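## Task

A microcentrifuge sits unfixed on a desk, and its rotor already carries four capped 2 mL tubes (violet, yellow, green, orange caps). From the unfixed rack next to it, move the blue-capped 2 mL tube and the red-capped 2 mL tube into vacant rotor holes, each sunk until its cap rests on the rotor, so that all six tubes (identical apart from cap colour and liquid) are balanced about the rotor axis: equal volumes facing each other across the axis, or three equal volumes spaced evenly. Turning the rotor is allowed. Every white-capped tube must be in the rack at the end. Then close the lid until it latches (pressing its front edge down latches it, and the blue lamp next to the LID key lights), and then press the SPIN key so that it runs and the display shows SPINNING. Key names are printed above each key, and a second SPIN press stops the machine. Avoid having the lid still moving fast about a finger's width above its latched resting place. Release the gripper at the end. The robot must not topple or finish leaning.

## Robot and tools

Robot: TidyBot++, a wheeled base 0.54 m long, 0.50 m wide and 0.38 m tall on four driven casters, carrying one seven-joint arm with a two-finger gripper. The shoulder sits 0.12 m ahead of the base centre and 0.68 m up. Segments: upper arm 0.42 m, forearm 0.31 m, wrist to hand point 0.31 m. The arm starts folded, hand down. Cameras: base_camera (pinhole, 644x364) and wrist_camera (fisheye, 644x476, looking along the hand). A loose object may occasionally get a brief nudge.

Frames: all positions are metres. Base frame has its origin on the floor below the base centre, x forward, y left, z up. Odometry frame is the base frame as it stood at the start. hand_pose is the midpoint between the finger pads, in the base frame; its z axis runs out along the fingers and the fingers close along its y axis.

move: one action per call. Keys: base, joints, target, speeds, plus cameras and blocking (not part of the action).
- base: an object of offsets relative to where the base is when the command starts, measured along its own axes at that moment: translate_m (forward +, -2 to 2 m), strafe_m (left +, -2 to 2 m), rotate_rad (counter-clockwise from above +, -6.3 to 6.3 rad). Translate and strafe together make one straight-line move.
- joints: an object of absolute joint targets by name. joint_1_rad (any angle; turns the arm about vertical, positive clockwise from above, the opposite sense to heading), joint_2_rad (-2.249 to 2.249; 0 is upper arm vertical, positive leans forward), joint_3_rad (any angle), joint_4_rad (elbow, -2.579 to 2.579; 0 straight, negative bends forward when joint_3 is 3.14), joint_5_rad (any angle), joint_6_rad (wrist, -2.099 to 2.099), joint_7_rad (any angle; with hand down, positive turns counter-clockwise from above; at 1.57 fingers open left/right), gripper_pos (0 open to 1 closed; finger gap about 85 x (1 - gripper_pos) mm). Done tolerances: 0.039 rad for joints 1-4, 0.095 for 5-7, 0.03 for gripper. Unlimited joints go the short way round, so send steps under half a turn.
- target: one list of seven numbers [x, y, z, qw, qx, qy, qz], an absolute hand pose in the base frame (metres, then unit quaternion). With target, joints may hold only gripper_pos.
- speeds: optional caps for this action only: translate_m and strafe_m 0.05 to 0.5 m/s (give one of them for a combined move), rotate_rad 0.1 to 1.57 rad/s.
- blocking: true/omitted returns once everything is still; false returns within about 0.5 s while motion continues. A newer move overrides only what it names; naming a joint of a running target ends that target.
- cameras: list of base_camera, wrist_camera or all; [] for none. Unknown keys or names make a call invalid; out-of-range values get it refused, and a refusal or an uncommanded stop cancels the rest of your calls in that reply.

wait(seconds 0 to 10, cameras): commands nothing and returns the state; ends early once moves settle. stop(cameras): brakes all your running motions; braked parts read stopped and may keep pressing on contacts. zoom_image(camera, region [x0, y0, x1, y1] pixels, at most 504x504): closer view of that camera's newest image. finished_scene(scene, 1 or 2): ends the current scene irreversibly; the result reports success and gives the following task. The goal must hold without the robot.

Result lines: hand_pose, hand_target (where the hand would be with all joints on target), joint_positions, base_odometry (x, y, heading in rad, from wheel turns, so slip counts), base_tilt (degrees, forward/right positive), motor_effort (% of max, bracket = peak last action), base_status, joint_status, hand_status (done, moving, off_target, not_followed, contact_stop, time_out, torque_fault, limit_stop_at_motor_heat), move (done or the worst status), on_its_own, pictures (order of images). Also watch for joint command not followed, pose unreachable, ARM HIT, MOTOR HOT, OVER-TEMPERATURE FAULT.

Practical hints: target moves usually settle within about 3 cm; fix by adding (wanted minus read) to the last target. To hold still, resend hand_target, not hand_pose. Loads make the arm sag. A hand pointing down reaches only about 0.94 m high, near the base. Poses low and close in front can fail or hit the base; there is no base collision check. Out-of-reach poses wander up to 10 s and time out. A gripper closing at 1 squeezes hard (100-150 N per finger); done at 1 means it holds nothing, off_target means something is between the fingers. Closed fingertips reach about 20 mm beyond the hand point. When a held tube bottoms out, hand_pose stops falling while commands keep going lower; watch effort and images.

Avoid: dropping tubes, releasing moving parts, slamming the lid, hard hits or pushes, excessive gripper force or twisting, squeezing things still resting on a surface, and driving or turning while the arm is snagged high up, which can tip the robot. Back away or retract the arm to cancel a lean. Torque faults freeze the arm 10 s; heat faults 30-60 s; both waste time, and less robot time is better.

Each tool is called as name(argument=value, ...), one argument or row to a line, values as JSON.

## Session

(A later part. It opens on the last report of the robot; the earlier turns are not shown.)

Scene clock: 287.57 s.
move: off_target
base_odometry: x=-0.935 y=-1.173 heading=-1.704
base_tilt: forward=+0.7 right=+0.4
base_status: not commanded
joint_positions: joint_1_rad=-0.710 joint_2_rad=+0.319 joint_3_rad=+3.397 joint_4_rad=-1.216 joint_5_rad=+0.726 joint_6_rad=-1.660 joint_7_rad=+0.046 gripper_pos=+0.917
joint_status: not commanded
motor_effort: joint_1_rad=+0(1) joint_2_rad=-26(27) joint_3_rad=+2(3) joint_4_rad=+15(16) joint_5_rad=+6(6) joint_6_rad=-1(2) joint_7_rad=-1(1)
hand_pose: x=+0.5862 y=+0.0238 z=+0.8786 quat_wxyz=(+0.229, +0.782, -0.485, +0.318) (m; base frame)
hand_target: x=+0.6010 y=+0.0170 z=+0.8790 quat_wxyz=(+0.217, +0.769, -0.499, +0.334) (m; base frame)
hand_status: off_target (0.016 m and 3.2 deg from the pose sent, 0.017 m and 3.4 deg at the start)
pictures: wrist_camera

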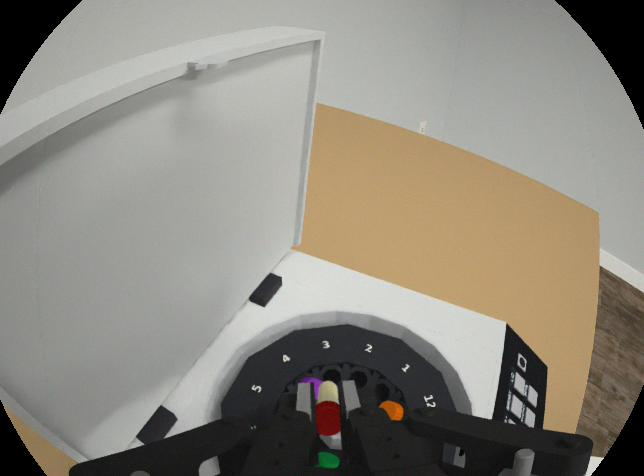

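move(
  target=[0.604, 0.010, 0.882, 0.2171, 0.7691, -0.4994, 0.3344],
  cameras=[],
)

zoom_image(
  camera="wrist_camera",
  region=[200, 280, 440, 440],
)

Scene clock: 292.93 s.
move: off_target
base_odometry: x=-0.935 y=-1.173 heading=-1.704
base_tilt: forward=+0.7 right=+0.4
base_status: not commanded
joint_positions: joint_1_rad=-0.694 joint_2_rad=+0.319 joint_3_rad=+3.398 joint_4_rad=-1.215 joint_5_rad=+0.726 joint_6_rad=-1.653 joint_7_rad=+0.046 gripper_pos=+0.917
joint_status: not commanded
motor_effort: joint_1_rad=+0(1) joint_2_rad=-26(27) joint_3_rad=+3(3) joint_4_rad=+16(16) joint_5_rad=+5(6) joint_6_rad=-1(2) joint_7_rad=+0(1)
hand_pose: x=+0.5885 y=+0.0170 z=+0.8789 quat_wxyz=(+0.229, +0.778, -0.491, +0.318) (m; base frame)
hand_target: x=+0.6040 y=+0.0100 z=+0.8820 quat_wxyz=(+0.217, +0.769, -0.499, +0.334) (m; base frame)
hand_status: off_target (0.017 m and 2.7 deg from the pose sent, 0.023 m and 3.2 deg at the start)
pictures: none
No camera images: "cameras" was empty.

Scaled by 2.100.

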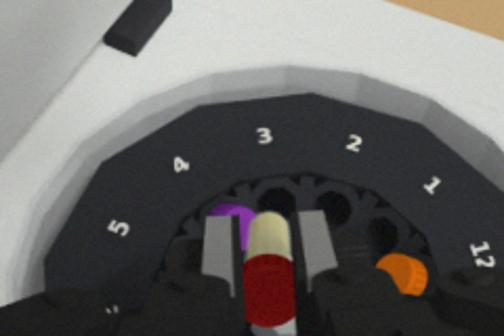

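wait(
  seconds=0.1,
  cameras=["wrist_camera"],
)

zoom_image(
  camera="wrist_camera",
  region=[200, 280, 440, 440],
)

Scene clock: 297.67 s.
base_odometry: x=-0.935 y=-1.173 heading=-1.704
base_tilt: forward=+0.7 right=+0.4
base_status: not commanded
joint_positions: joint_1_rad=-0.694 joint_2_rad=+0.319 joint_3_rad=+3.398 joint_4_rad=-1.215 joint_5_rad=+0.726 joint_6_rad=-1.653 joint_7_rad=+0.046 gripper_pos=+0.917
joint_status: not commanded
motor_effort: joint_1_rad=-1(1) joint_2_rad=-26(27) joint_3_rad=+2(3) joint_4_rad=+16(16) joint_5_rad=+5(6) joint_6_rad=-1(2) joint_7_rad=-1(1)
hand_pose: x=+0.5885 y=+0.0170 z=+0.8789 quat_wxyz=(+0.229, +0.778, -0.491, +0.318) (m; base frame)
hand_target: x=+0.6040 y=+0.0100 z=+0.8820 quat_wxyz=(+0.217, +0.769, -0.499, +0.334) (m; base frame)
hand_status: off_target (0.017 m and 2.7 deg from the pose sent, 0.023 m and 3.2 deg at the start)
wait: 0.10 s; at rest from the start
pictures: wrist_camera

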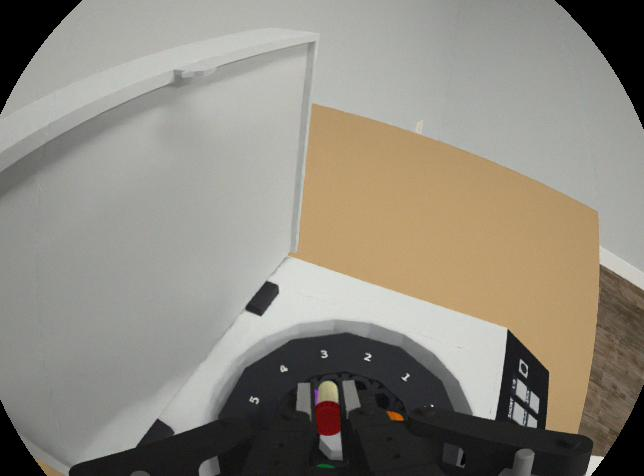

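Scaled by 2.100.

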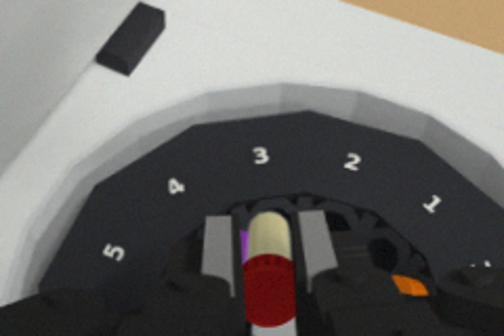

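move(
  target=[0.6065, 0.005, 0.876, 0.2171, 0.7691, -0.4994, 0.3344],
  cameras=["wrist_camera"],
)

zoom_image(
  camera="wrist_camera",
  region=[200, 280, 440, 440],
)

Scene clock: 307.23 s.
move: off_target
base_odometry: x=-0.935 y=-1.173 heading=-1.704
base_tilt: forward=+0.7 right=+0.4
base_status: not commanded
joint_positions: joint_1_rad=-0.685 joint_2_rad=+0.319 joint_3_rad=+3.398 joint_4_rad=-1.225 joint_5_rad=+0.726 joint_6_rad=-1.629 joint_7_rad=+0.046 gripper_pos=+0.917
joint_status: not commanded
motor_effort: joint_1_rad=+0(1) joint_2_rad=-27(28) joint_3_rad=+3(3) joint_4_rad=+16(16) joint_5_rad=+6(7) joint_6_rad=-1(2) joint_7_rad=+0(1)
hand_pose: x=+0.5938 y=+0.0142 z=+0.8759 quat_wxyz=(+0.225, +0.779, -0.489, +0.321) (m; base frame)
hand_target: x=+0.6065 y=+0.0050 z=+0.8760 quat_wxyz=(+0.217, +0.769, -0.499, +0.334) (m; base frame)
hand_status: off_target (0.016 m and 2.5 deg from the pose sent, 0.022 m and 2.7 deg at the start)
pictures: wrist_camera

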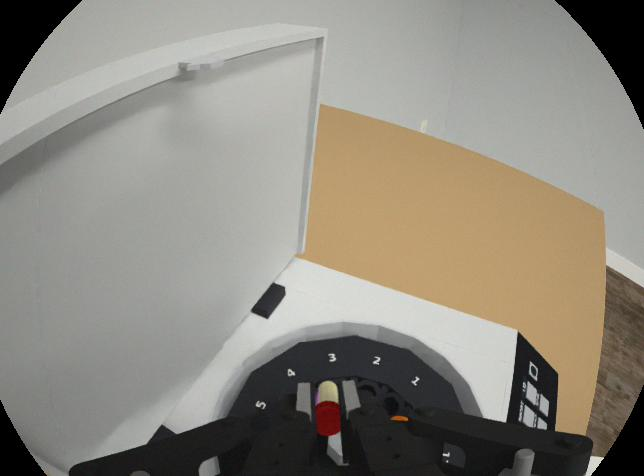

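Scaled by 2.100.

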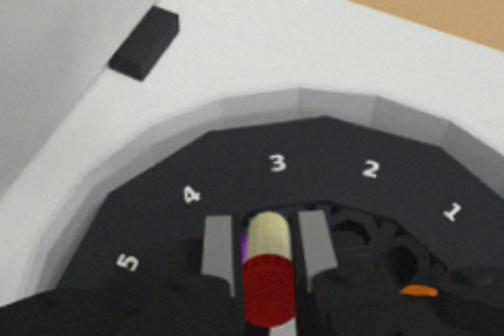

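move(
  target=[0.6165, 0.008, 0.871, 0.2171, 0.7691, -0.4994, 0.3344],
  cameras=["wrist_camera"],
)

zoom_image(
  camera="wrist_camera",
  region=[200, 280, 440, 440],
)

Scene clock: 313.37 s.
move: off_target
base_odometry: x=-0.935 y=-1.173 heading=-1.704
base_tilt: forward=+0.7 right=+0.4
base_status: not commanded
joint_positions: joint_1_rad=-0.685 joint_2_rad=+0.339 joint_3_rad=+3.436 joint_4_rad=-1.216 joint_5_rad=+0.726 joint_6_rad=-1.615 joint_7_rad=+0.046 gripper_pos=+0.917
joint_status: not commanded
motor_effort: joint_1_rad=+0(1) joint_2_rad=-27(28) joint_3_rad=+3(3) joint_4_rad=+16(16) joint_5_rad=+5(6) joint_6_rad=-1(2) joint_7_rad=-1(1)
hand_pose: x=+0.6018 y=+0.0043 z=+0.8747 quat_wxyz=(+0.232, +0.770, -0.498, +0.325) (m; base frame)
hand_target: x=+0.6165 y=+0.0080 z=+0.8710 quat_wxyz=(+0.217, +0.769, -0.499, +0.334) (m; base frame)
hand_status: off_target (0.016 m and 2.0 deg from the pose sent, 0.024 m and 2.5 deg at the start)
pictures: wrist_camera

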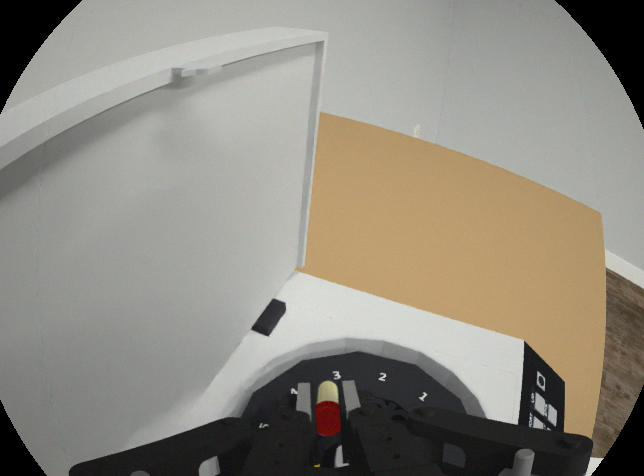

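Scaled by 2.100.

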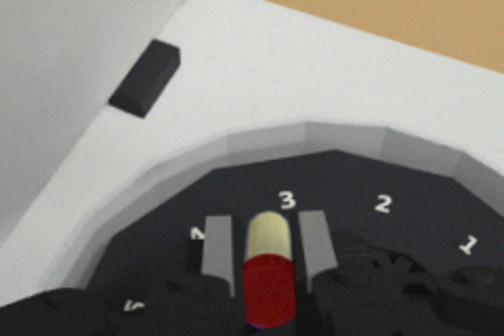

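move(
  target=[0.598, 0.024, 0.885, 0.2171, 0.7691, -0.4994, 0.3344],
  cameras=["wrist_camera"],
)

zoom_image(
  camera="wrist_camera",
  region=[200, 280, 440, 440],
)

Scene clock: 330.60 s.
move: off_target
base_odometry: x=-0.935 y=-1.173 heading=-1.704
base_tilt: forward=+0.7 right=+0.4
base_status: not commanded
joint_positions: joint_1_rad=-0.707 joint_2_rad=+0.339 joint_3_rad=+3.426 joint_4_rad=-1.203 joint_5_rad=+0.726 joint_6_rad=-1.635 joint_7_rad=+0.046 gripper_pos=+0.917
joint_status: not commanded
motor_effort: joint_1_rad=-1(2) joint_2_rad=-27(28) joint_3_rad=+3(4) joint_4_rad=+16(16) joint_5_rad=+5(6) joint_6_rad=+0(2) joint_7_rad=-1(1)
hand_pose: x=+0.5983 y=+0.0182 z=+0.8776 quat_wxyz=(+0.229, +0.775, -0.491, +0.325) (m; base frame)
hand_target: x=+0.5980 y=+0.0240 z=+0.8850 quat_wxyz=(+0.217, +0.769, -0.499, +0.334) (m; base frame)
hand_status: off_target (0.009 m and 2.1 deg from the pose sent, 0.022 m and 2.0 deg at the start)
pictures: wrist_camera

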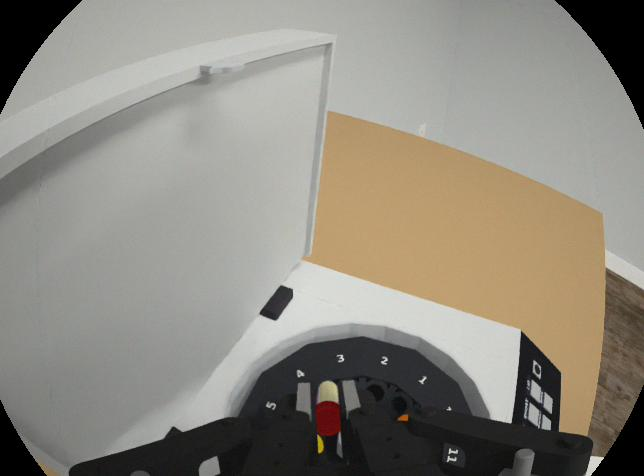

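Scaled by 2.100.

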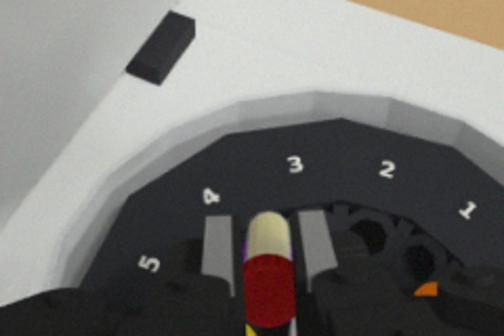

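move(
  target=[0.56, 0.05, 0.93, 0.2171, 0.7691, -0.4994, 0.3344],
  cameras=[],
)

move(
  target=[0.57, -0.01, 0.935, 0, 1, 0, 0],
  cameras=["wrist_camera"],
)

Scene clock: 348.13 s.
move: off_target
base_odometry: x=-0.935 y=-1.173 heading=-1.704
base_tilt: forward=+0.7 right=+0.4
base_status: not commanded
joint_positions: joint_1_rad=-0.774 joint_2_rad=+0.331 joint_3_rad=+3.383 joint_4_rad=-1.099 joint_5_rad=+0.734 joint_6_rad=-1.771 joint_7_rad=+0.046 gripper_pos=+0.917
joint_status: not commanded
motor_effort: joint_1_rad=+0(2) joint_2_rad=-26(28) joint_3_rad=+2(4) joint_4_rad=+15(17) joint_5_rad=+5(6) joint_6_rad=-1(2) joint_7_rad=+0(1)
hand_pose: x=+0.5738 y=+0.0584 z=+0.9087 quat_wxyz=(+0.217, +0.781, -0.488, +0.324) (m; base frame)
hand_target: x=+0.5600 y=+0.0500 z=+0.9300 quat_wxyz=(+0.217, +0.769, -0.499, +0.334) (m; base frame)
hand_status: off_target (0.027 m and 2.2 deg from the pose sent, 0.072 m and 2.1 deg at the start)
pictures: none
No camera images: "cameras" was empty.

Scene clock: 350.70 s.
move: off_target
base_odometry: x=-0.935 y=-1.173 heading=-1.704
base_tilt: forward=+0.7 right=+0.4
base_status: not commanded
joint_positions: joint_1_rad=+0.003 joint_2_rad=+0.497 joint_3_rad=+3.217 joint_4_rad=-0.390 joint_5_rad=+0.010 joint_6_rad=-2.049 joint_7_rad=+1.550 gripper_pos=+0.917
joint_status: not commanded
motor_effort: joint_1_rad=-1(2) joint_2_rad=-32(32) joint_3_rad=+0(3) joint_4_rad=+14(16) joint_5_rad=-1(6) joint_6_rad=+0(2) joint_7_rad=-1(1)
hand_pose: x=+0.6266 y=-0.0273 z=+0.9454 quat_wxyz=(+0.025, +0.993, -0.046, +0.102) (m; base frame)
hand_target: x=+0.6185 y=-0.0118 z=+0.9388 quat_wxyz=(+0.003, +0.997, +0.000, +0.078) (m; base frame)
hand_status: off_target (0.060 m and 13.2 deg from the pose sent, 0.073 m and 77.3 deg at the start; a joint's target at an end of its range on 58 of 58 steps)
pictures: wrist_camera

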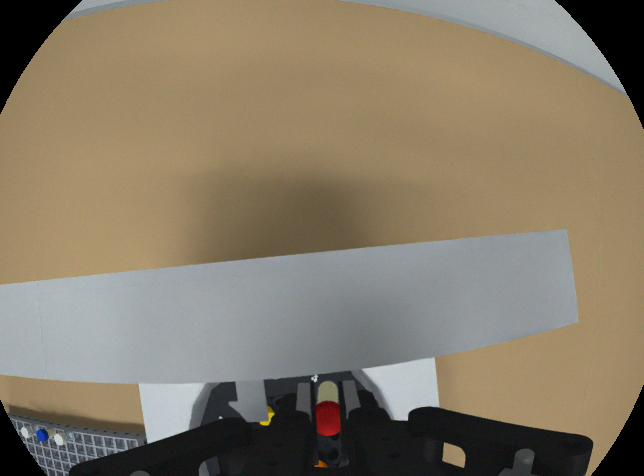

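move(
  target=[0.53, 0.0, 0.91, 0, 1, 0, 0],
  cameras=["wrist_camera"],
)

zoom_image(
  camera="wrist_camera",
  region=[220, 220, 460, 460],
)

Scene clock: 359.83 s.
move: off_target
base_odometry: x=-0.935 y=-1.173 heading=-1.704
base_tilt: forward=+0.7 right=+0.4
base_status: not commanded
joint_positions: joint_1_rad=-0.005 joint_2_rad=+0.348 joint_3_rad=+3.207 joint_4_rad=-0.789 joint_5_rad=+0.008 joint_6_rad=-2.051 joint_7_rad=+1.552 gripper_pos=+0.917
joint_status: not commanded
motor_effort: joint_1_rad=-1(1) joint_2_rad=-27(33) joint_3_rad=+0(0) joint_4_rad=+15(15) joint_5_rad=+0(2) joint_6_rad=-1(2) joint_7_rad=-1(1)
hand_pose: x=+0.5334 y=-0.0193 z=+0.8988 quat_wxyz=(+0.014, +0.999, -0.039, -0.023) (m; base frame)
hand_target: x=+0.5300 y=+0.0000 z=+0.9100 quat_wxyz=(+0.000, +1.000, +0.000, +0.000) (m; base frame)
hand_status: off_target (0.023 m and 5.5 deg from the pose sent, 0.106 m and 13.2 deg at the start)
pictures: wrist_camera

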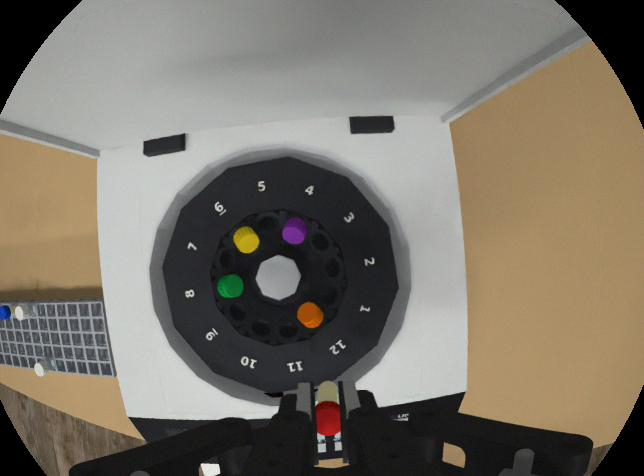

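Scaled by 2.100.

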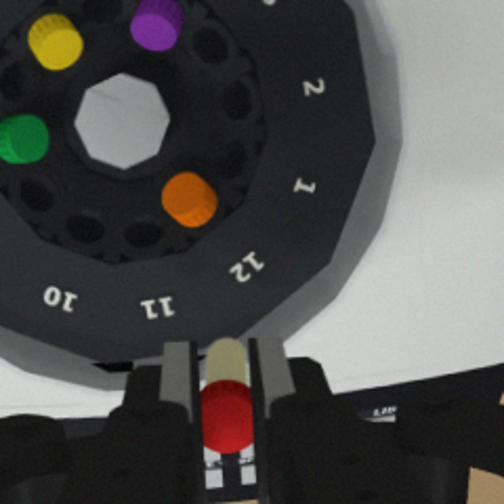

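move(
  target=[0.549, 0.012, 0.914, 0, 1, 0, 0],
  cameras=["wrist_camera"],
)

zoom_image(
  camera="wrist_camera",
  region=[220, 260, 420, 460],
)

Scene clock: 387.83 s.
move: off_target
base_odometry: x=-0.935 y=-1.173 heading=-1.704
base_tilt: forward=+0.7 right=+0.4
base_status: not commanded
joint_positions: joint_1_rad=-0.031 joint_2_rad=+0.361 joint_3_rad=+3.204 joint_4_rad=-0.700 joint_5_rad=+0.008 joint_6_rad=-2.051 joint_7_rad=+1.552 gripper_pos=+0.917
joint_status: not commanded
motor_effort: joint_1_rad=+0(1) joint_2_rad=-27(29) joint_3_rad=+0(0) joint_4_rad=+14(15) joint_5_rad=+0(2) joint_6_rad=-1(2) joint_7_rad=-1(1)
hand_pose: x=+0.5517 y=-0.0076 z=+0.9179 quat_wxyz=(+0.015, +0.999, -0.025, +0.015) (m; base frame)
hand_target: x=+0.5490 y=+0.0120 z=+0.9140 quat_wxyz=(+0.000, +1.000, +0.000, +0.000) (m; base frame)
hand_status: off_target (0.020 m and 3.8 deg from the pose sent, 0.038 m and 5.5 deg at the start)
pictures: wrist_camera

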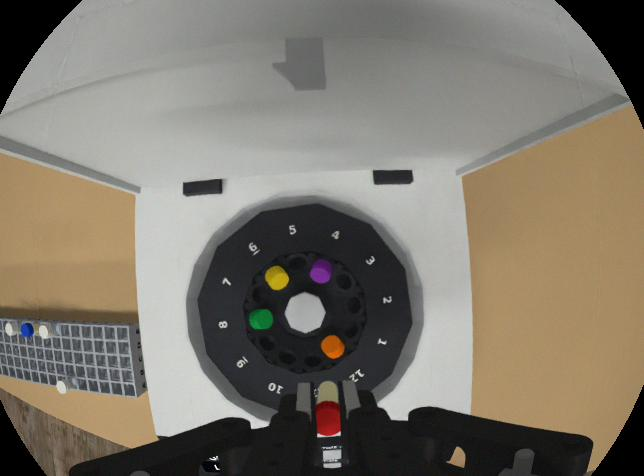

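Scaled by 2.520.

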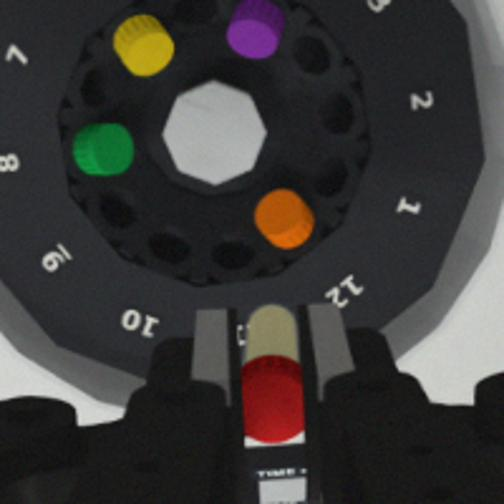

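move(
  target=[0.552, 0.024, 0.893, 0, 1, 0, 0],
  cameras=["wrist_camera"],
)

zoom_image(
  camera="wrist_camera",
  region=[220, 260, 420, 460],
)

Scene clock: 397.13 s.
move: off_target
base_odometry: x=-0.935 y=-1.173 heading=-1.704
base_tilt: forward=+0.7 right=+0.4
base_status: not commanded
joint_positions: joint_1_rad=-0.057 joint_2_rad=+0.361 joint_3_rad=+3.197 joint_4_rad=-0.788 joint_5_rad=+0.008 joint_6_rad=-2.025 joint_7_rad=+1.552 gripper_pos=+0.917
joint_status: not commanded
motor_effort: joint_1_rad=-1(1) joint_2_rad=-28(30) joint_3_rad=+0(1) joint_4_rad=+14(16) joint_5_rad=-1(2) joint_6_rad=-2(2) joint_7_rad=-1(1)
hand_pose: x=+0.5447 y=+0.0056 z=+0.8931 quat_wxyz=(+0.014, +1.000, -0.008, -0.016) (m; base frame)
hand_target: x=+0.5520 y=+0.0240 z=+0.8930 quat_wxyz=(+0.000, +1.000, +0.000, +0.000) (m; base frame)
hand_status: off_target (0.020 m and 2.6 deg from the pose sent, 0.040 m and 3.8 deg at the start)
pictures: wrist_camera

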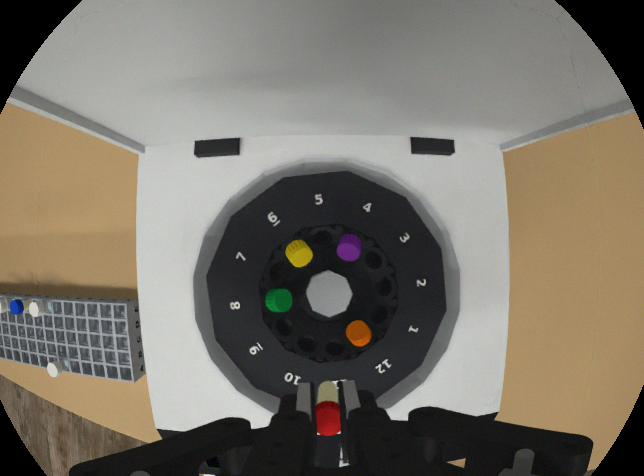

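Scaled by 2.520.

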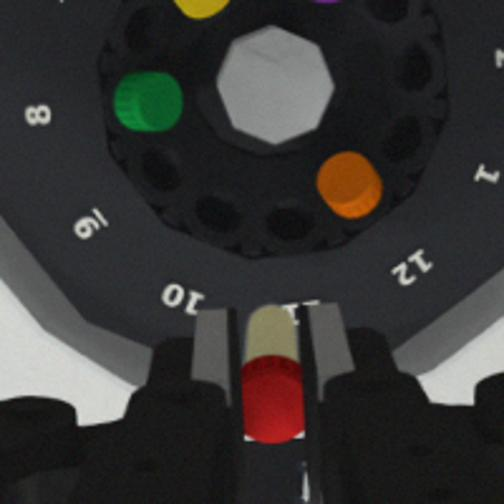

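move(
  target=[0.566, 0.026, 0.890, 0, 1, 0, 0],
  cameras=["wrist_camera"],
)

zoom_image(
  camera="wrist_camera",
  region=[220, 260, 420, 460],
)

Scene clock: 402.60 s.
move: off_target
base_odometry: x=-0.935 y=-1.173 heading=-1.704
base_tilt: forward=+0.7 right=+0.4
base_status: not commanded
joint_positions: joint_1_rad=-0.058 joint_2_rad=+0.382 joint_3_rad=+3.197 joint_4_rad=-0.753 joint_5_rad=+0.008 joint_6_rad=-2.025 joint_7_rad=+1.552 gripper_pos=+0.917
joint_status: not commanded
motor_effort: joint_1_rad=-1(1) joint_2_rad=-29(30) joint_3_rad=+0(0) joint_4_rad=+14(15) joint_5_rad=-1(2) joint_6_rad=+0(2) joint_7_rad=-1(1)
hand_pose: x=+0.5556 y=+0.0064 z=+0.8935 quat_wxyz=(+0.014, +1.000, -0.008, -0.009) (m; base frame)
hand_target: x=+0.5660 y=+0.0260 z=+0.8900 quat_wxyz=(+0.000, +1.000, +0.000, +0.000) (m; base frame)
hand_status: off_target (0.022 m and 2.1 deg from the pose sent, 0.030 m and 2.6 deg at the start)
pictures: wrist_camera

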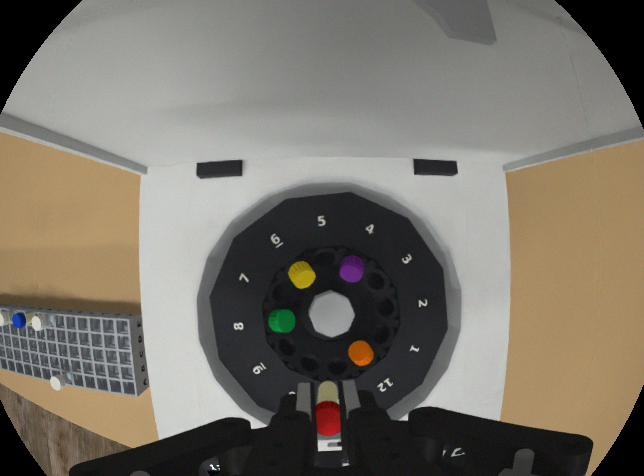

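Scaled by 2.520.

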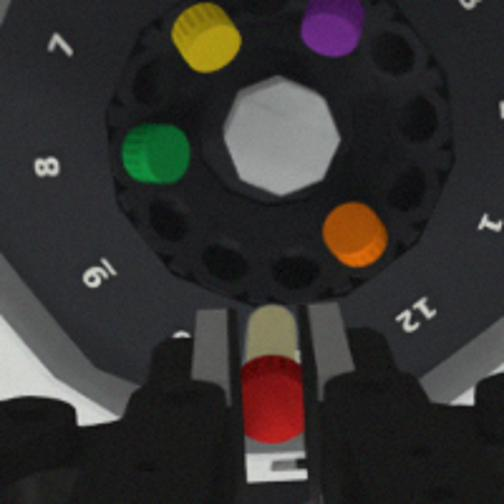

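move(
  target=[0.572, 0.026, 0.877, 0, 1, 0, 0],
  cameras=["wrist_camera"],
)

zoom_image(
  camera="wrist_camera",
  region=[220, 260, 420, 460],
)

Scene clock: 414.10 s.
move: off_target
base_odometry: x=-0.935 y=-1.173 heading=-1.704
base_tilt: forward=+0.8 right=+0.4
base_status: not commanded
joint_positions: joint_1_rad=-0.058 joint_2_rad=+0.387 joint_3_rad=+3.197 joint_4_rad=-0.783 joint_5_rad=+0.008 joint_6_rad=-1.995 joint_7_rad=+1.552 gripper_pos=+0.917
joint_status: not commanded
motor_effort: joint_1_rad=-1(1) joint_2_rad=-28(30) joint_3_rad=+0(0) joint_4_rad=+15(15) joint_5_rad=-2(2) joint_6_rad=-1(2) joint_7_rad=-1(1)
hand_pose: x=+0.5605 y=+0.0062 z=+0.8830 quat_wxyz=(+0.014, +1.000, -0.008, -0.011) (m; base frame)
hand_target: x=+0.5720 y=+0.0260 z=+0.8770 quat_wxyz=(+0.000, +1.000, +0.000, +0.000) (m; base frame)
hand_status: off_target (0.024 m and 2.3 deg from the pose sent, 0.030 m and 2.1 deg at the start)
pictures: wrist_camera

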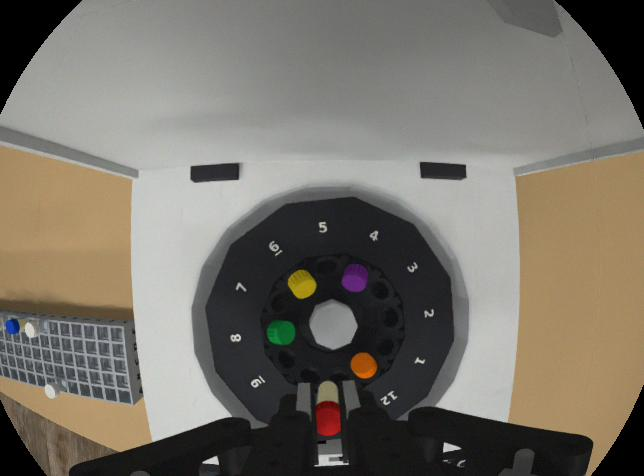

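Scaled by 2.520.

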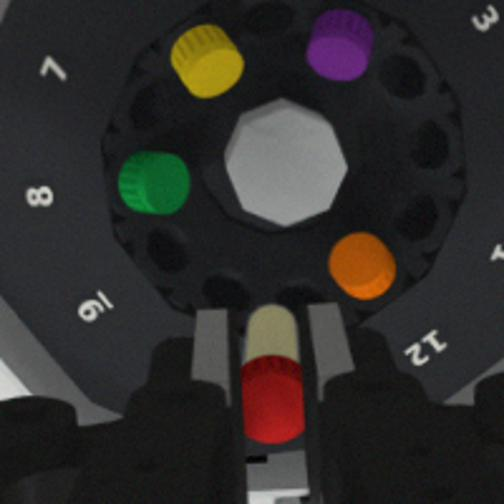

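move(
  target=[0.574, 0.026, 0.864, 0, 1, 0, 0],
  cameras=["wrist_camera"],
)

zoom_image(
  camera="wrist_camera",
  region=[220, 260, 420, 460],
)

Scene clock: 424.27 s.
move: off_target
base_odometry: x=-0.935 y=-1.173 heading=-1.704
base_tilt: forward=+0.8 right=+0.4
base_status: not commanded
joint_positions: joint_1_rad=-0.058 joint_2_rad=+0.388 joint_3_rad=+3.196 joint_4_rad=-0.839 joint_5_rad=+0.008 joint_6_rad=-1.951 joint_7_rad=+1.552 gripper_pos=+0.917
joint_status: not commanded
motor_effort: joint_1_rad=+0(1) joint_2_rad=-30(31) joint_3_rad=+0(0) joint_4_rad=+15(16) joint_5_rad=+0(2) joint_6_rad=-2(3) joint_7_rad=-1(1)
hand_pose: x=+0.5632 y=+0.0060 z=+0.8662 quat_wxyz=(+0.015, +1.000, -0.007, -0.018) (m; base frame)
hand_target: x=+0.5740 y=+0.0260 z=+0.8640 quat_wxyz=(+0.000, +1.000, +0.000, +0.000) (m; base frame)
hand_status: off_target (0.023 m and 2.8 deg from the pose sent, 0.031 m and 2.3 deg at the start)
pictures: wrist_camera

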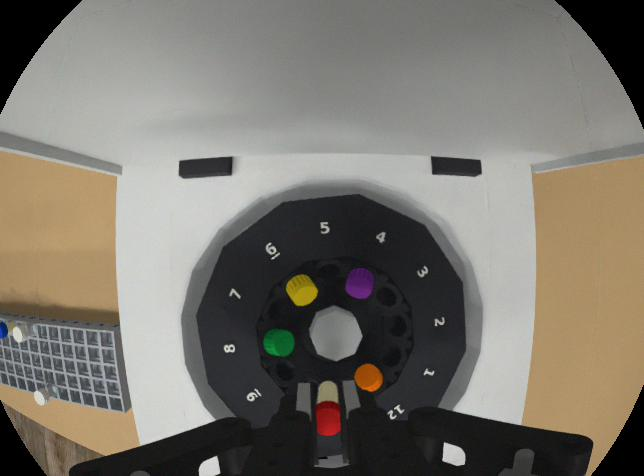

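Scaled by 2.520.

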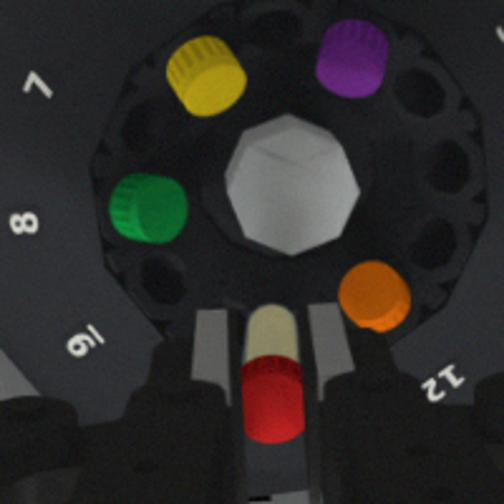

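move(
  target=[0.574, 0.012, 0.864, 0, 1, 0, 0],
  cameras=["wrist_camera"],
)

move(
  target=[0.577, 0.000, 0.864, 0, 1, 0, 0],
  cameras=["wrist_camera"],
)

Scene clock: 435.20 s.
move: off_target
base_odometry: x=-0.935 y=-1.173 heading=-1.704
base_tilt: forward=+0.7 right=+0.4
base_status: not commanded
joint_positions: joint_1_rad=-0.046 joint_2_rad=+0.388 joint_3_rad=+3.196 joint_4_rad=-0.839 joint_5_rad=+0.008 joint_6_rad=-1.951 joint_7_rad=+1.552 gripper_pos=+0.917
joint_status: not commanded
motor_effort: joint_1_rad=+0(2) joint_2_rad=-29(30) joint_3_rad=+0(1) joint_4_rad=+15(15) joint_5_rad=-1(2) joint_6_rad=-1(2) joint_7_rad=+0(1)
hand_pose: x=+0.5632 y=+0.0004 z=+0.8662 quat_wxyz=(+0.014, +1.000, -0.014, -0.018) (m; base frame)
hand_target: x=+0.5740 y=+0.0120 z=+0.8640 quat_wxyz=(+0.000, +1.000, +0.000, +0.000) (m; base frame)
hand_status: off_target (0.016 m and 3.1 deg from the pose sent, 0.013 m and 2.8 deg at the start)
pictures: wrist_camera

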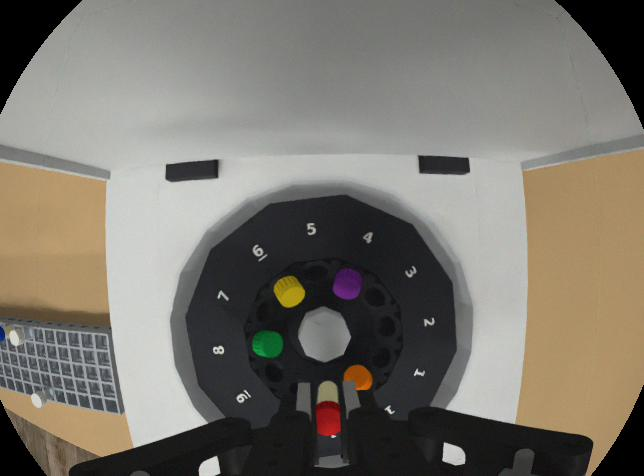

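Scene clock: 435.83 s.
move: off_target
base_odometry: x=-0.935 y=-1.173 heading=-1.704
base_tilt: forward=+0.8 right=+0.4
base_status: not commanded
joint_positions: joint_1_rad=-0.027 joint_2_rad=+0.388 joint_3_rad=+3.196 joint_4_rad=-0.839 joint_5_rad=+0.008 joint_6_rad=-1.951 joint_7_rad=+1.556 gripper_pos=+0.917
joint_status: not commanded
motor_effort: joint_1_rad=+0(2) joint_2_rad=-29(30) joint_3_rad=+0(1) joint_4_rad=+15(15) joint_5_rad=+0(2) joint_6_rad=-1(2) joint_7_rad=-1(1)
hand_pose: x=+0.5633 y=-0.0078 z=+0.8663 quat_wxyz=(+0.014, +1.000, -0.021, -0.018) (m; base frame)
hand_target: x=+0.5770 y=+0.0000 z=+0.8640 quat_wxyz=(+0.000, +1.000, +0.000, +0.000) (m; base frame)
hand_status: off_target (0.016 m and 3.6 deg from the pose sent, 0.014 m and 3.1 deg at the start)
pictures: wrist_camera

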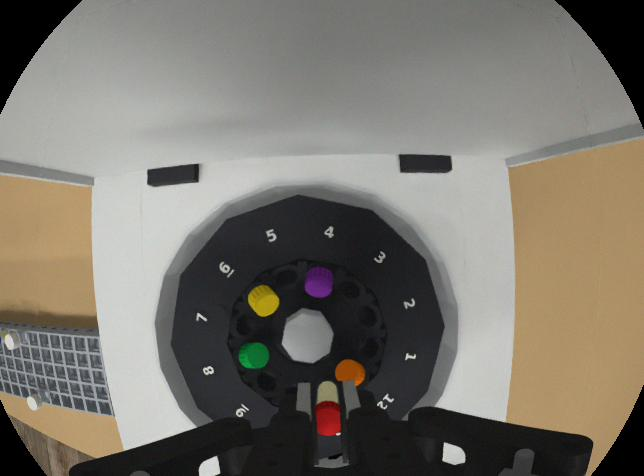

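move(
  target=[0.582, -0.010, 0.864, 0, 1, 0, 0],
  cameras=["wrist_camera"],
)

move(
  target=[0.588, -0.019, 0.864, 0, 1, 0, 0],
  cameras=["wrist_camera"],
)

Scene clock: 448.50 s.
move: off_target
base_odometry: x=-0.935 y=-1.173 heading=-1.704
base_tilt: forward=+0.7 right=+0.4
base_status: not commanded
joint_positions: joint_1_rad=-0.007 joint_2_rad=+0.390 joint_3_rad=+3.196 joint_4_rad=-0.827 joint_5_rad=+0.007 joint_6_rad=-1.953 joint_7_rad=+1.566 gripper_pos=+0.917
joint_status: not commanded
motor_effort: joint_1_rad=-1(1) joint_2_rad=-28(30) joint_3_rad=+0(1) joint_4_rad=+15(17) joint_5_rad=-1(1) joint_6_rad=+0(4) joint_7_rad=-1(1)
hand_pose: x=+0.5653 y=-0.0162 z=+0.8686 quat_wxyz=(+0.014, +0.999, -0.025, -0.014) (m; base frame)
hand_target: x=+0.5820 y=-0.0100 z=+0.8640 quat_wxyz=(+0.000, +1.000, +0.000, +0.000) (m; base frame)
hand_status: off_target (0.018 m and 3.7 deg from the pose sent, 0.019 m and 3.6 deg at the start)
pictures: wrist_camera

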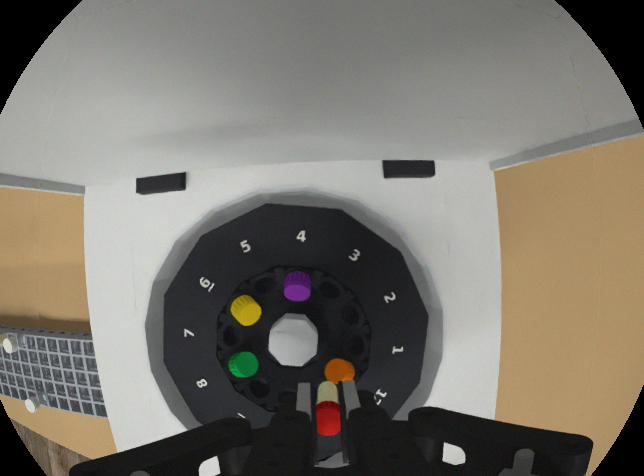

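Scene clock: 449.30 s.
move: off_target
base_odometry: x=-0.935 y=-1.173 heading=-1.704
base_tilt: forward=+0.7 right=+0.4
base_status: not commanded
joint_positions: joint_1_rad=+0.014 joint_2_rad=+0.412 joint_3_rad=+3.196 joint_4_rad=-0.793 joint_5_rad=+0.007 joint_6_rad=-1.950 joint_7_rad=+1.577 gripper_pos=+0.917
joint_status: not commanded
motor_effort: joint_1_rad=+0(2) joint_2_rad=-28(31) joint_3_rad=+0(1) joint_4_rad=+15(17) joint_5_rad=-1(2) joint_6_rad=+0(3) joint_7_rad=+0(1)
hand_pose: x=+0.5768 y=-0.0259 z=+0.8684 quat_wxyz=(+0.014, +0.999, -0.030, -0.007) (m; base frame)
hand_target: x=+0.5880 y=-0.0190 z=+0.8640 quat_wxyz=(+0.000, +1.000, +0.000, +0.000) (m; base frame)
hand_status: off_target (0.014 m and 3.9 deg from the pose sent, 0.023 m and 3.7 deg at the start)
pictures: wrist_camera

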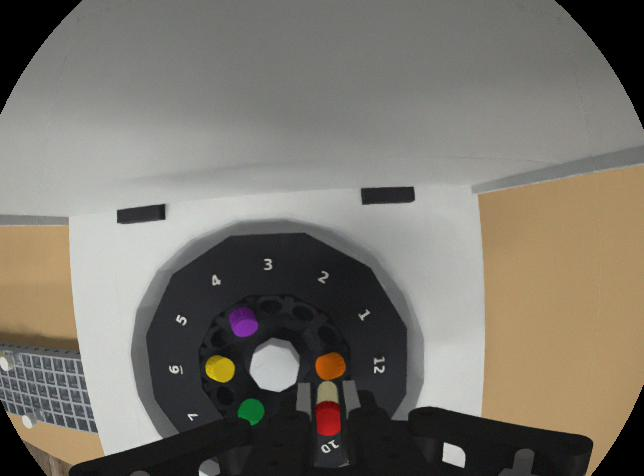

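move(
  target=[0.560, -0.012, 0.925, 0, 1, 0, 0],
  cameras=[],
)

move(
  target=[0.505, 0.040, 0.935, 0.1099, 0.8815, -0.2527, 0.3833],
  cameras=["wrist_camera"],
)

zoom_image(
  camera="wrist_camera",
  region=[200, 220, 440, 440],
)

Scene clock: 458.07 s.
move: off_target
base_odometry: x=-0.935 y=-1.173 heading=-1.704
base_tilt: forward=+0.8 right=+0.4
base_status: not commanded
joint_positions: joint_1_rad=+0.014 joint_2_rad=+0.427 joint_3_rad=+3.196 joint_4_rad=-0.560 joint_5_rad=+0.007 joint_6_rad=-2.050 joint_7_rad=+1.577 gripper_pos=+0.917
joint_status: not commanded
motor_effort: joint_1_rad=-1(1) joint_2_rad=-31(32) joint_3_rad=+0(0) joint_4_rad=+14(17) joint_5_rad=-1(2) joint_6_rad=+0(3) joint_7_rad=-1(1)
hand_pose: x=+0.5880 y=-0.0249 z=+0.9286 quat_wxyz=(+0.016, +0.998, -0.030, +0.052) (m; base frame)
hand_target: x=+0.5786 y=-0.0128 z=+0.9256 quat_wxyz=(+0.001, +1.000, +0.000, +0.030) (m; base frame)
hand_status: off_target (0.031 m and 7.2 deg from the pose sent, 0.061 m and 3.9 deg at the start; a joint's target at an end of its range on 30 of 30 steps)
pictures: none
No camera images: "cameras" was empty.

Scene clock: 460.67 s.
move: off_target
base_odometry: x=-0.935 y=-1.173 heading=-1.704
base_tilt: forward=+0.7 right=+0.4
base_status: not commanded
joint_positions: joint_1_rad=+0.050 joint_2_rad=-0.130 joint_3_rad=+2.585 joint_4_rad=-1.528 joint_5_rad=+0.591 joint_6_rad=-1.392 joint_7_rad=+0.514 gripper_pos=+0.917
joint_status: not commanded
motor_effort: joint_1_rad=+0(1) joint_2_rad=-12(31) joint_3_rad=+1(2) joint_4_rad=+17(18) joint_5_rad=+4(5) joint_6_rad=+2(2) joint_7_rad=-1(1)
hand_pose: x=+0.5005 y=+0.0363 z=+0.9151 quat_wxyz=(+0.119, +0.900, -0.246, +0.340) (m; base frame)
hand_target: x=+0.5050 y=+0.0400 z=+0.9350 quat_wxyz=(+0.110, +0.882, -0.253, +0.383) (m; base frame)
hand_status: off_target (0.021 m and 5.6 deg from the pose sent, 0.106 m and 49.2 deg at the start)
pictures: wrist_camera

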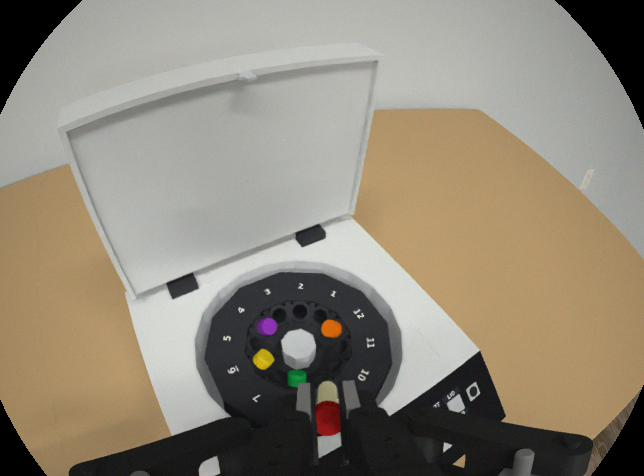

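Scaled by 2.100.

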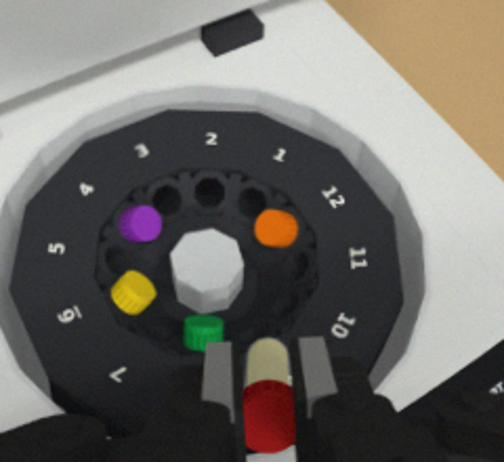

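move(
  target=[0.545, 0.036, 0.928, 0.1099, 0.8815, -0.2527, 0.3833],
  cameras=["wrist_camera"],
)

zoom_image(
  camera="wrist_camera",
  region=[200, 260, 400, 440],
)

Scene clock: 470.50 s.
move: off_target
base_odometry: x=-0.935 y=-1.173 heading=-1.704
base_tilt: forward=+0.7 right=+0.4
base_status: not commanded
joint_positions: joint_1_rad=-0.156 joint_2_rad=-0.088 joint_3_rad=+2.746 joint_4_rad=-1.524 joint_5_rad=+0.665 joint_6_rad=-1.370 joint_7_rad=+0.476 gripper_pos=+0.917
joint_status: not commanded
motor_effort: joint_1_rad=+0(1) joint_2_rad=-15(15) joint_3_rad=+0(1) joint_4_rad=+17(18) joint_5_rad=+4(5) joint_6_rad=+2(2) joint_7_rad=-1(1)
hand_pose: x=+0.5235 y=+0.0392 z=+0.9164 quat_wxyz=(+0.120, +0.897, -0.235, +0.355) (m; base frame)
hand_target: x=+0.5450 y=+0.0360 z=+0.9280 quat_wxyz=(+0.110, +0.882, -0.253, +0.383) (m; base frame)
hand_status: off_target (0.025 m and 4.3 deg from the pose sent, 0.046 m and 5.6 deg at the start)
pictures: wrist_camera

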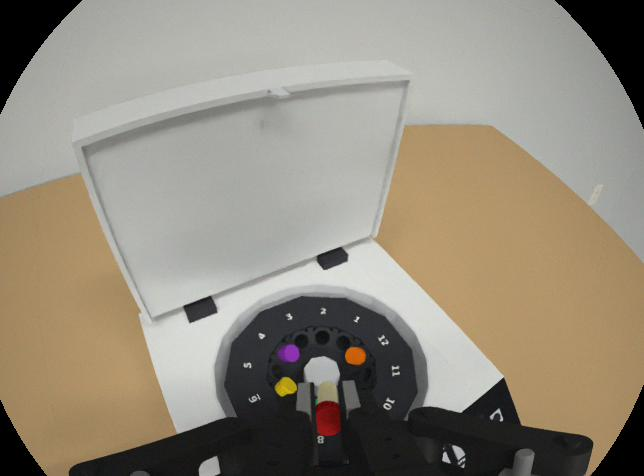

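Scaled by 2.520.

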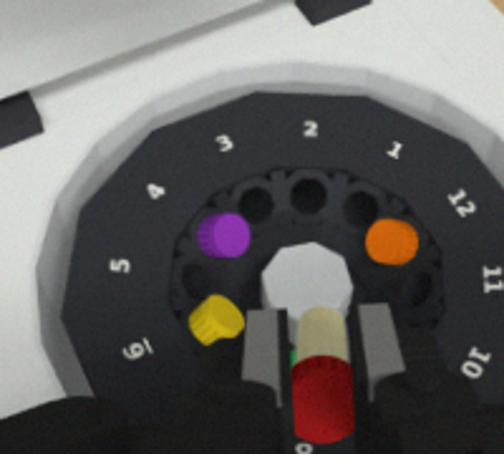

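move(
  target=[0.576, 0.023, 0.905, 0.1099, 0.8815, -0.2527, 0.3833],
  cameras=["wrist_camera"],
)

zoom_image(
  camera="wrist_camera",
  region=[220, 280, 420, 460],
)

Scene clock: 477.63 s.
move: off_target
base_odometry: x=-0.935 y=-1.173 heading=-1.704
base_tilt: forward=+0.7 right=+0.4
base_status: not commanded
joint_positions: joint_1_rad=-0.208 joint_2_rad=-0.041 joint_3_rad=+2.859 joint_4_rad=-1.538 joint_5_rad=+0.682 joint_6_rad=-1.272 joint_7_rad=+0.469 gripper_pos=+0.917
joint_status: not commanded
motor_effort: joint_1_rad=+0(2) joint_2_rad=-17(19) joint_3_rad=+0(1) joint_4_rad=+18(18) joint_5_rad=+4(6) joint_6_rad=+2(3) joint_7_rad=+0(1)
hand_pose: x=+0.5598 y=+0.0275 z=+0.9030 quat_wxyz=(+0.112, +0.893, -0.241, +0.363) (m; base frame)
hand_target: x=+0.5760 y=+0.0230 z=+0.9050 quat_wxyz=(+0.110, +0.882, -0.253, +0.383) (m; base frame)
hand_status: off_target (0.017 m and 3.0 deg from the pose sent, 0.056 m and 4.3 deg at the start)
pictures: wrist_camera

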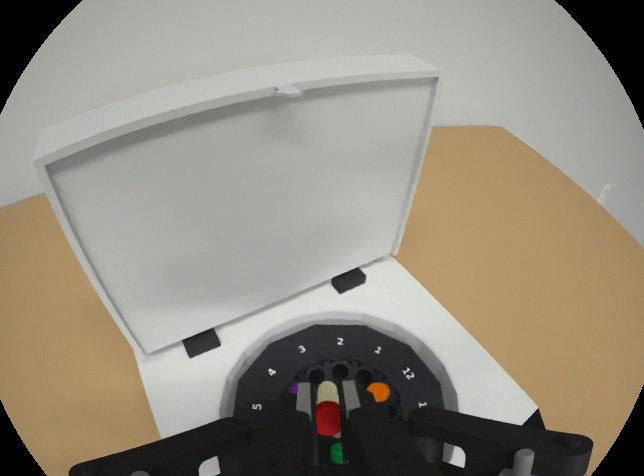

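Scaled by 2.520.

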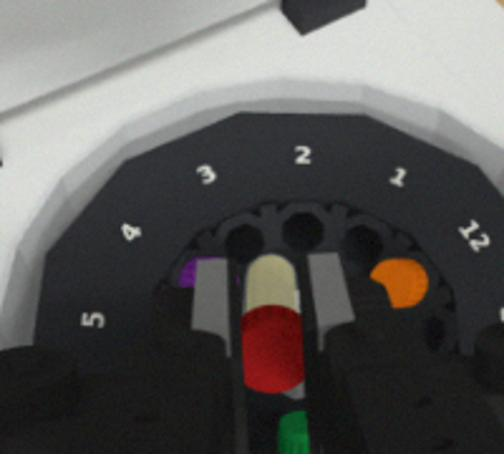

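move(
  target=[0.578, 0.0145, 0.899, 0.1099, 0.8815, -0.2527, 0.3833],
  cameras=["wrist_camera"],
)

zoom_image(
  camera="wrist_camera",
  region=[220, 280, 420, 460],
)

Scene clock: 485.63 s.
move: off_target
base_odometry: x=-0.935 y=-1.173 heading=-1.704
base_tilt: forward=+0.7 right=+0.4
base_status: not commanded
joint_positions: joint_1_rad=-0.196 joint_2_rad=-0.041 joint_3_rad=+2.860 joint_4_rad=-1.563 joint_5_rad=+0.682 joint_6_rad=-1.233 joint_7_rad=+0.469 gripper_pos=+0.917
joint_status: not commanded
motor_effort: joint_1_rad=-1(1) joint_2_rad=-18(18) joint_3_rad=+0(1) joint_4_rad=+18(19) joint_5_rad=+4(6) joint_6_rad=+2(2) joint_7_rad=-1(1)
hand_pose: x=+0.5645 y=+0.0263 z=+0.8958 quat_wxyz=(+0.109, +0.894, -0.237, +0.365) (m; base frame)
hand_target: x=+0.5780 y=+0.0145 z=+0.8990 quat_wxyz=(+0.110, +0.882, -0.253, +0.383) (m; base frame)
hand_status: off_target (0.018 m and 3.1 deg from the pose sent, 0.023 m and 3.0 deg at the start)
pictures: wrist_camera

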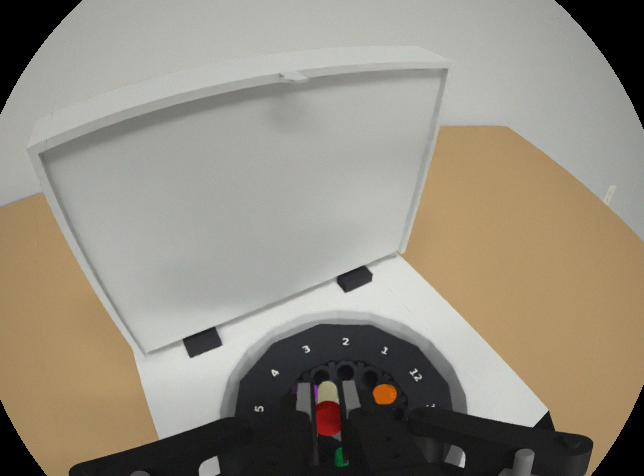

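Scaled by 2.520.

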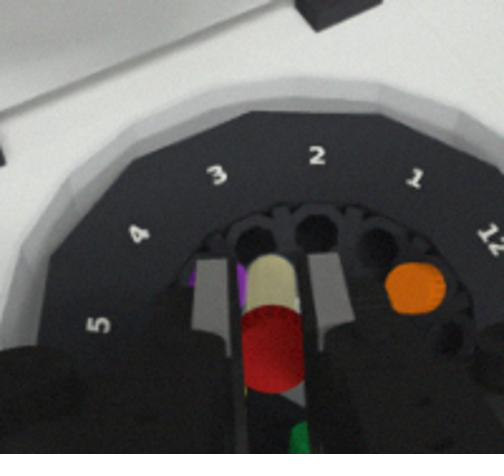

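move(
  target=[0.575, 0.004, 0.902, 0.1099, 0.8815, -0.2527, 0.3833],
  cameras=["wrist_camera"],
)

zoom_image(
  camera="wrist_camera",
  region=[220, 280, 420, 460],
)

Scene clock: 491.47 s.
move: off_target
base_odometry: x=-0.935 y=-1.173 heading=-1.704
base_tilt: forward=+0.7 right=+0.4
base_status: not commanded
joint_positions: joint_1_rad=-0.155 joint_2_rad=-0.041 joint_3_rad=+2.861 joint_4_rad=-1.566 joint_5_rad=+0.682 joint_6_rad=-1.220 joint_7_rad=+0.469 gripper_pos=+0.917
joint_status: not commanded
motor_effort: joint_1_rad=+0(2) joint_2_rad=-17(18) joint_3_rad=+0(1) joint_4_rad=+18(18) joint_5_rad=+4(6) joint_6_rad=+2(3) joint_7_rad=+0(1)
hand_pose: x=+0.5678 y=+0.0102 z=+0.8958 quat_wxyz=(+0.113, +0.889, -0.252, +0.366) (m; base frame)
hand_target: x=+0.5750 y=+0.0040 z=+0.9020 quat_wxyz=(+0.110, +0.882, -0.253, +0.383) (m; base frame)
hand_status: off_target (0.011 m and 2.2 deg from the pose sent, 0.025 m and 3.1 deg at the start)
pictures: wrist_camera

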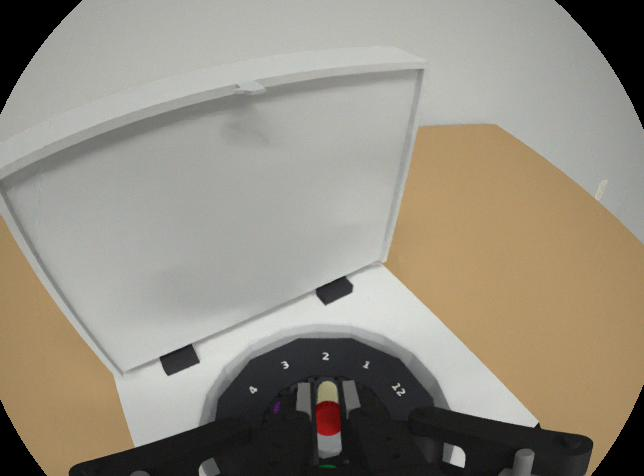

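Scaled by 2.520.

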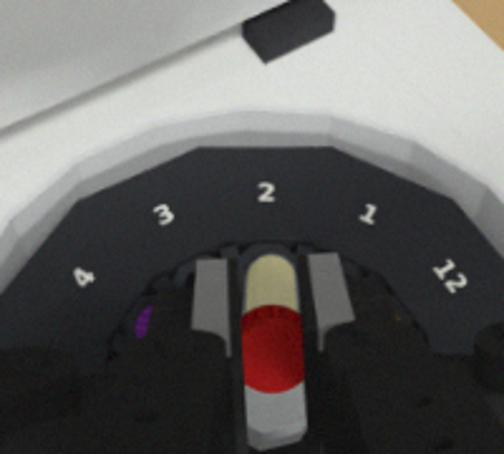

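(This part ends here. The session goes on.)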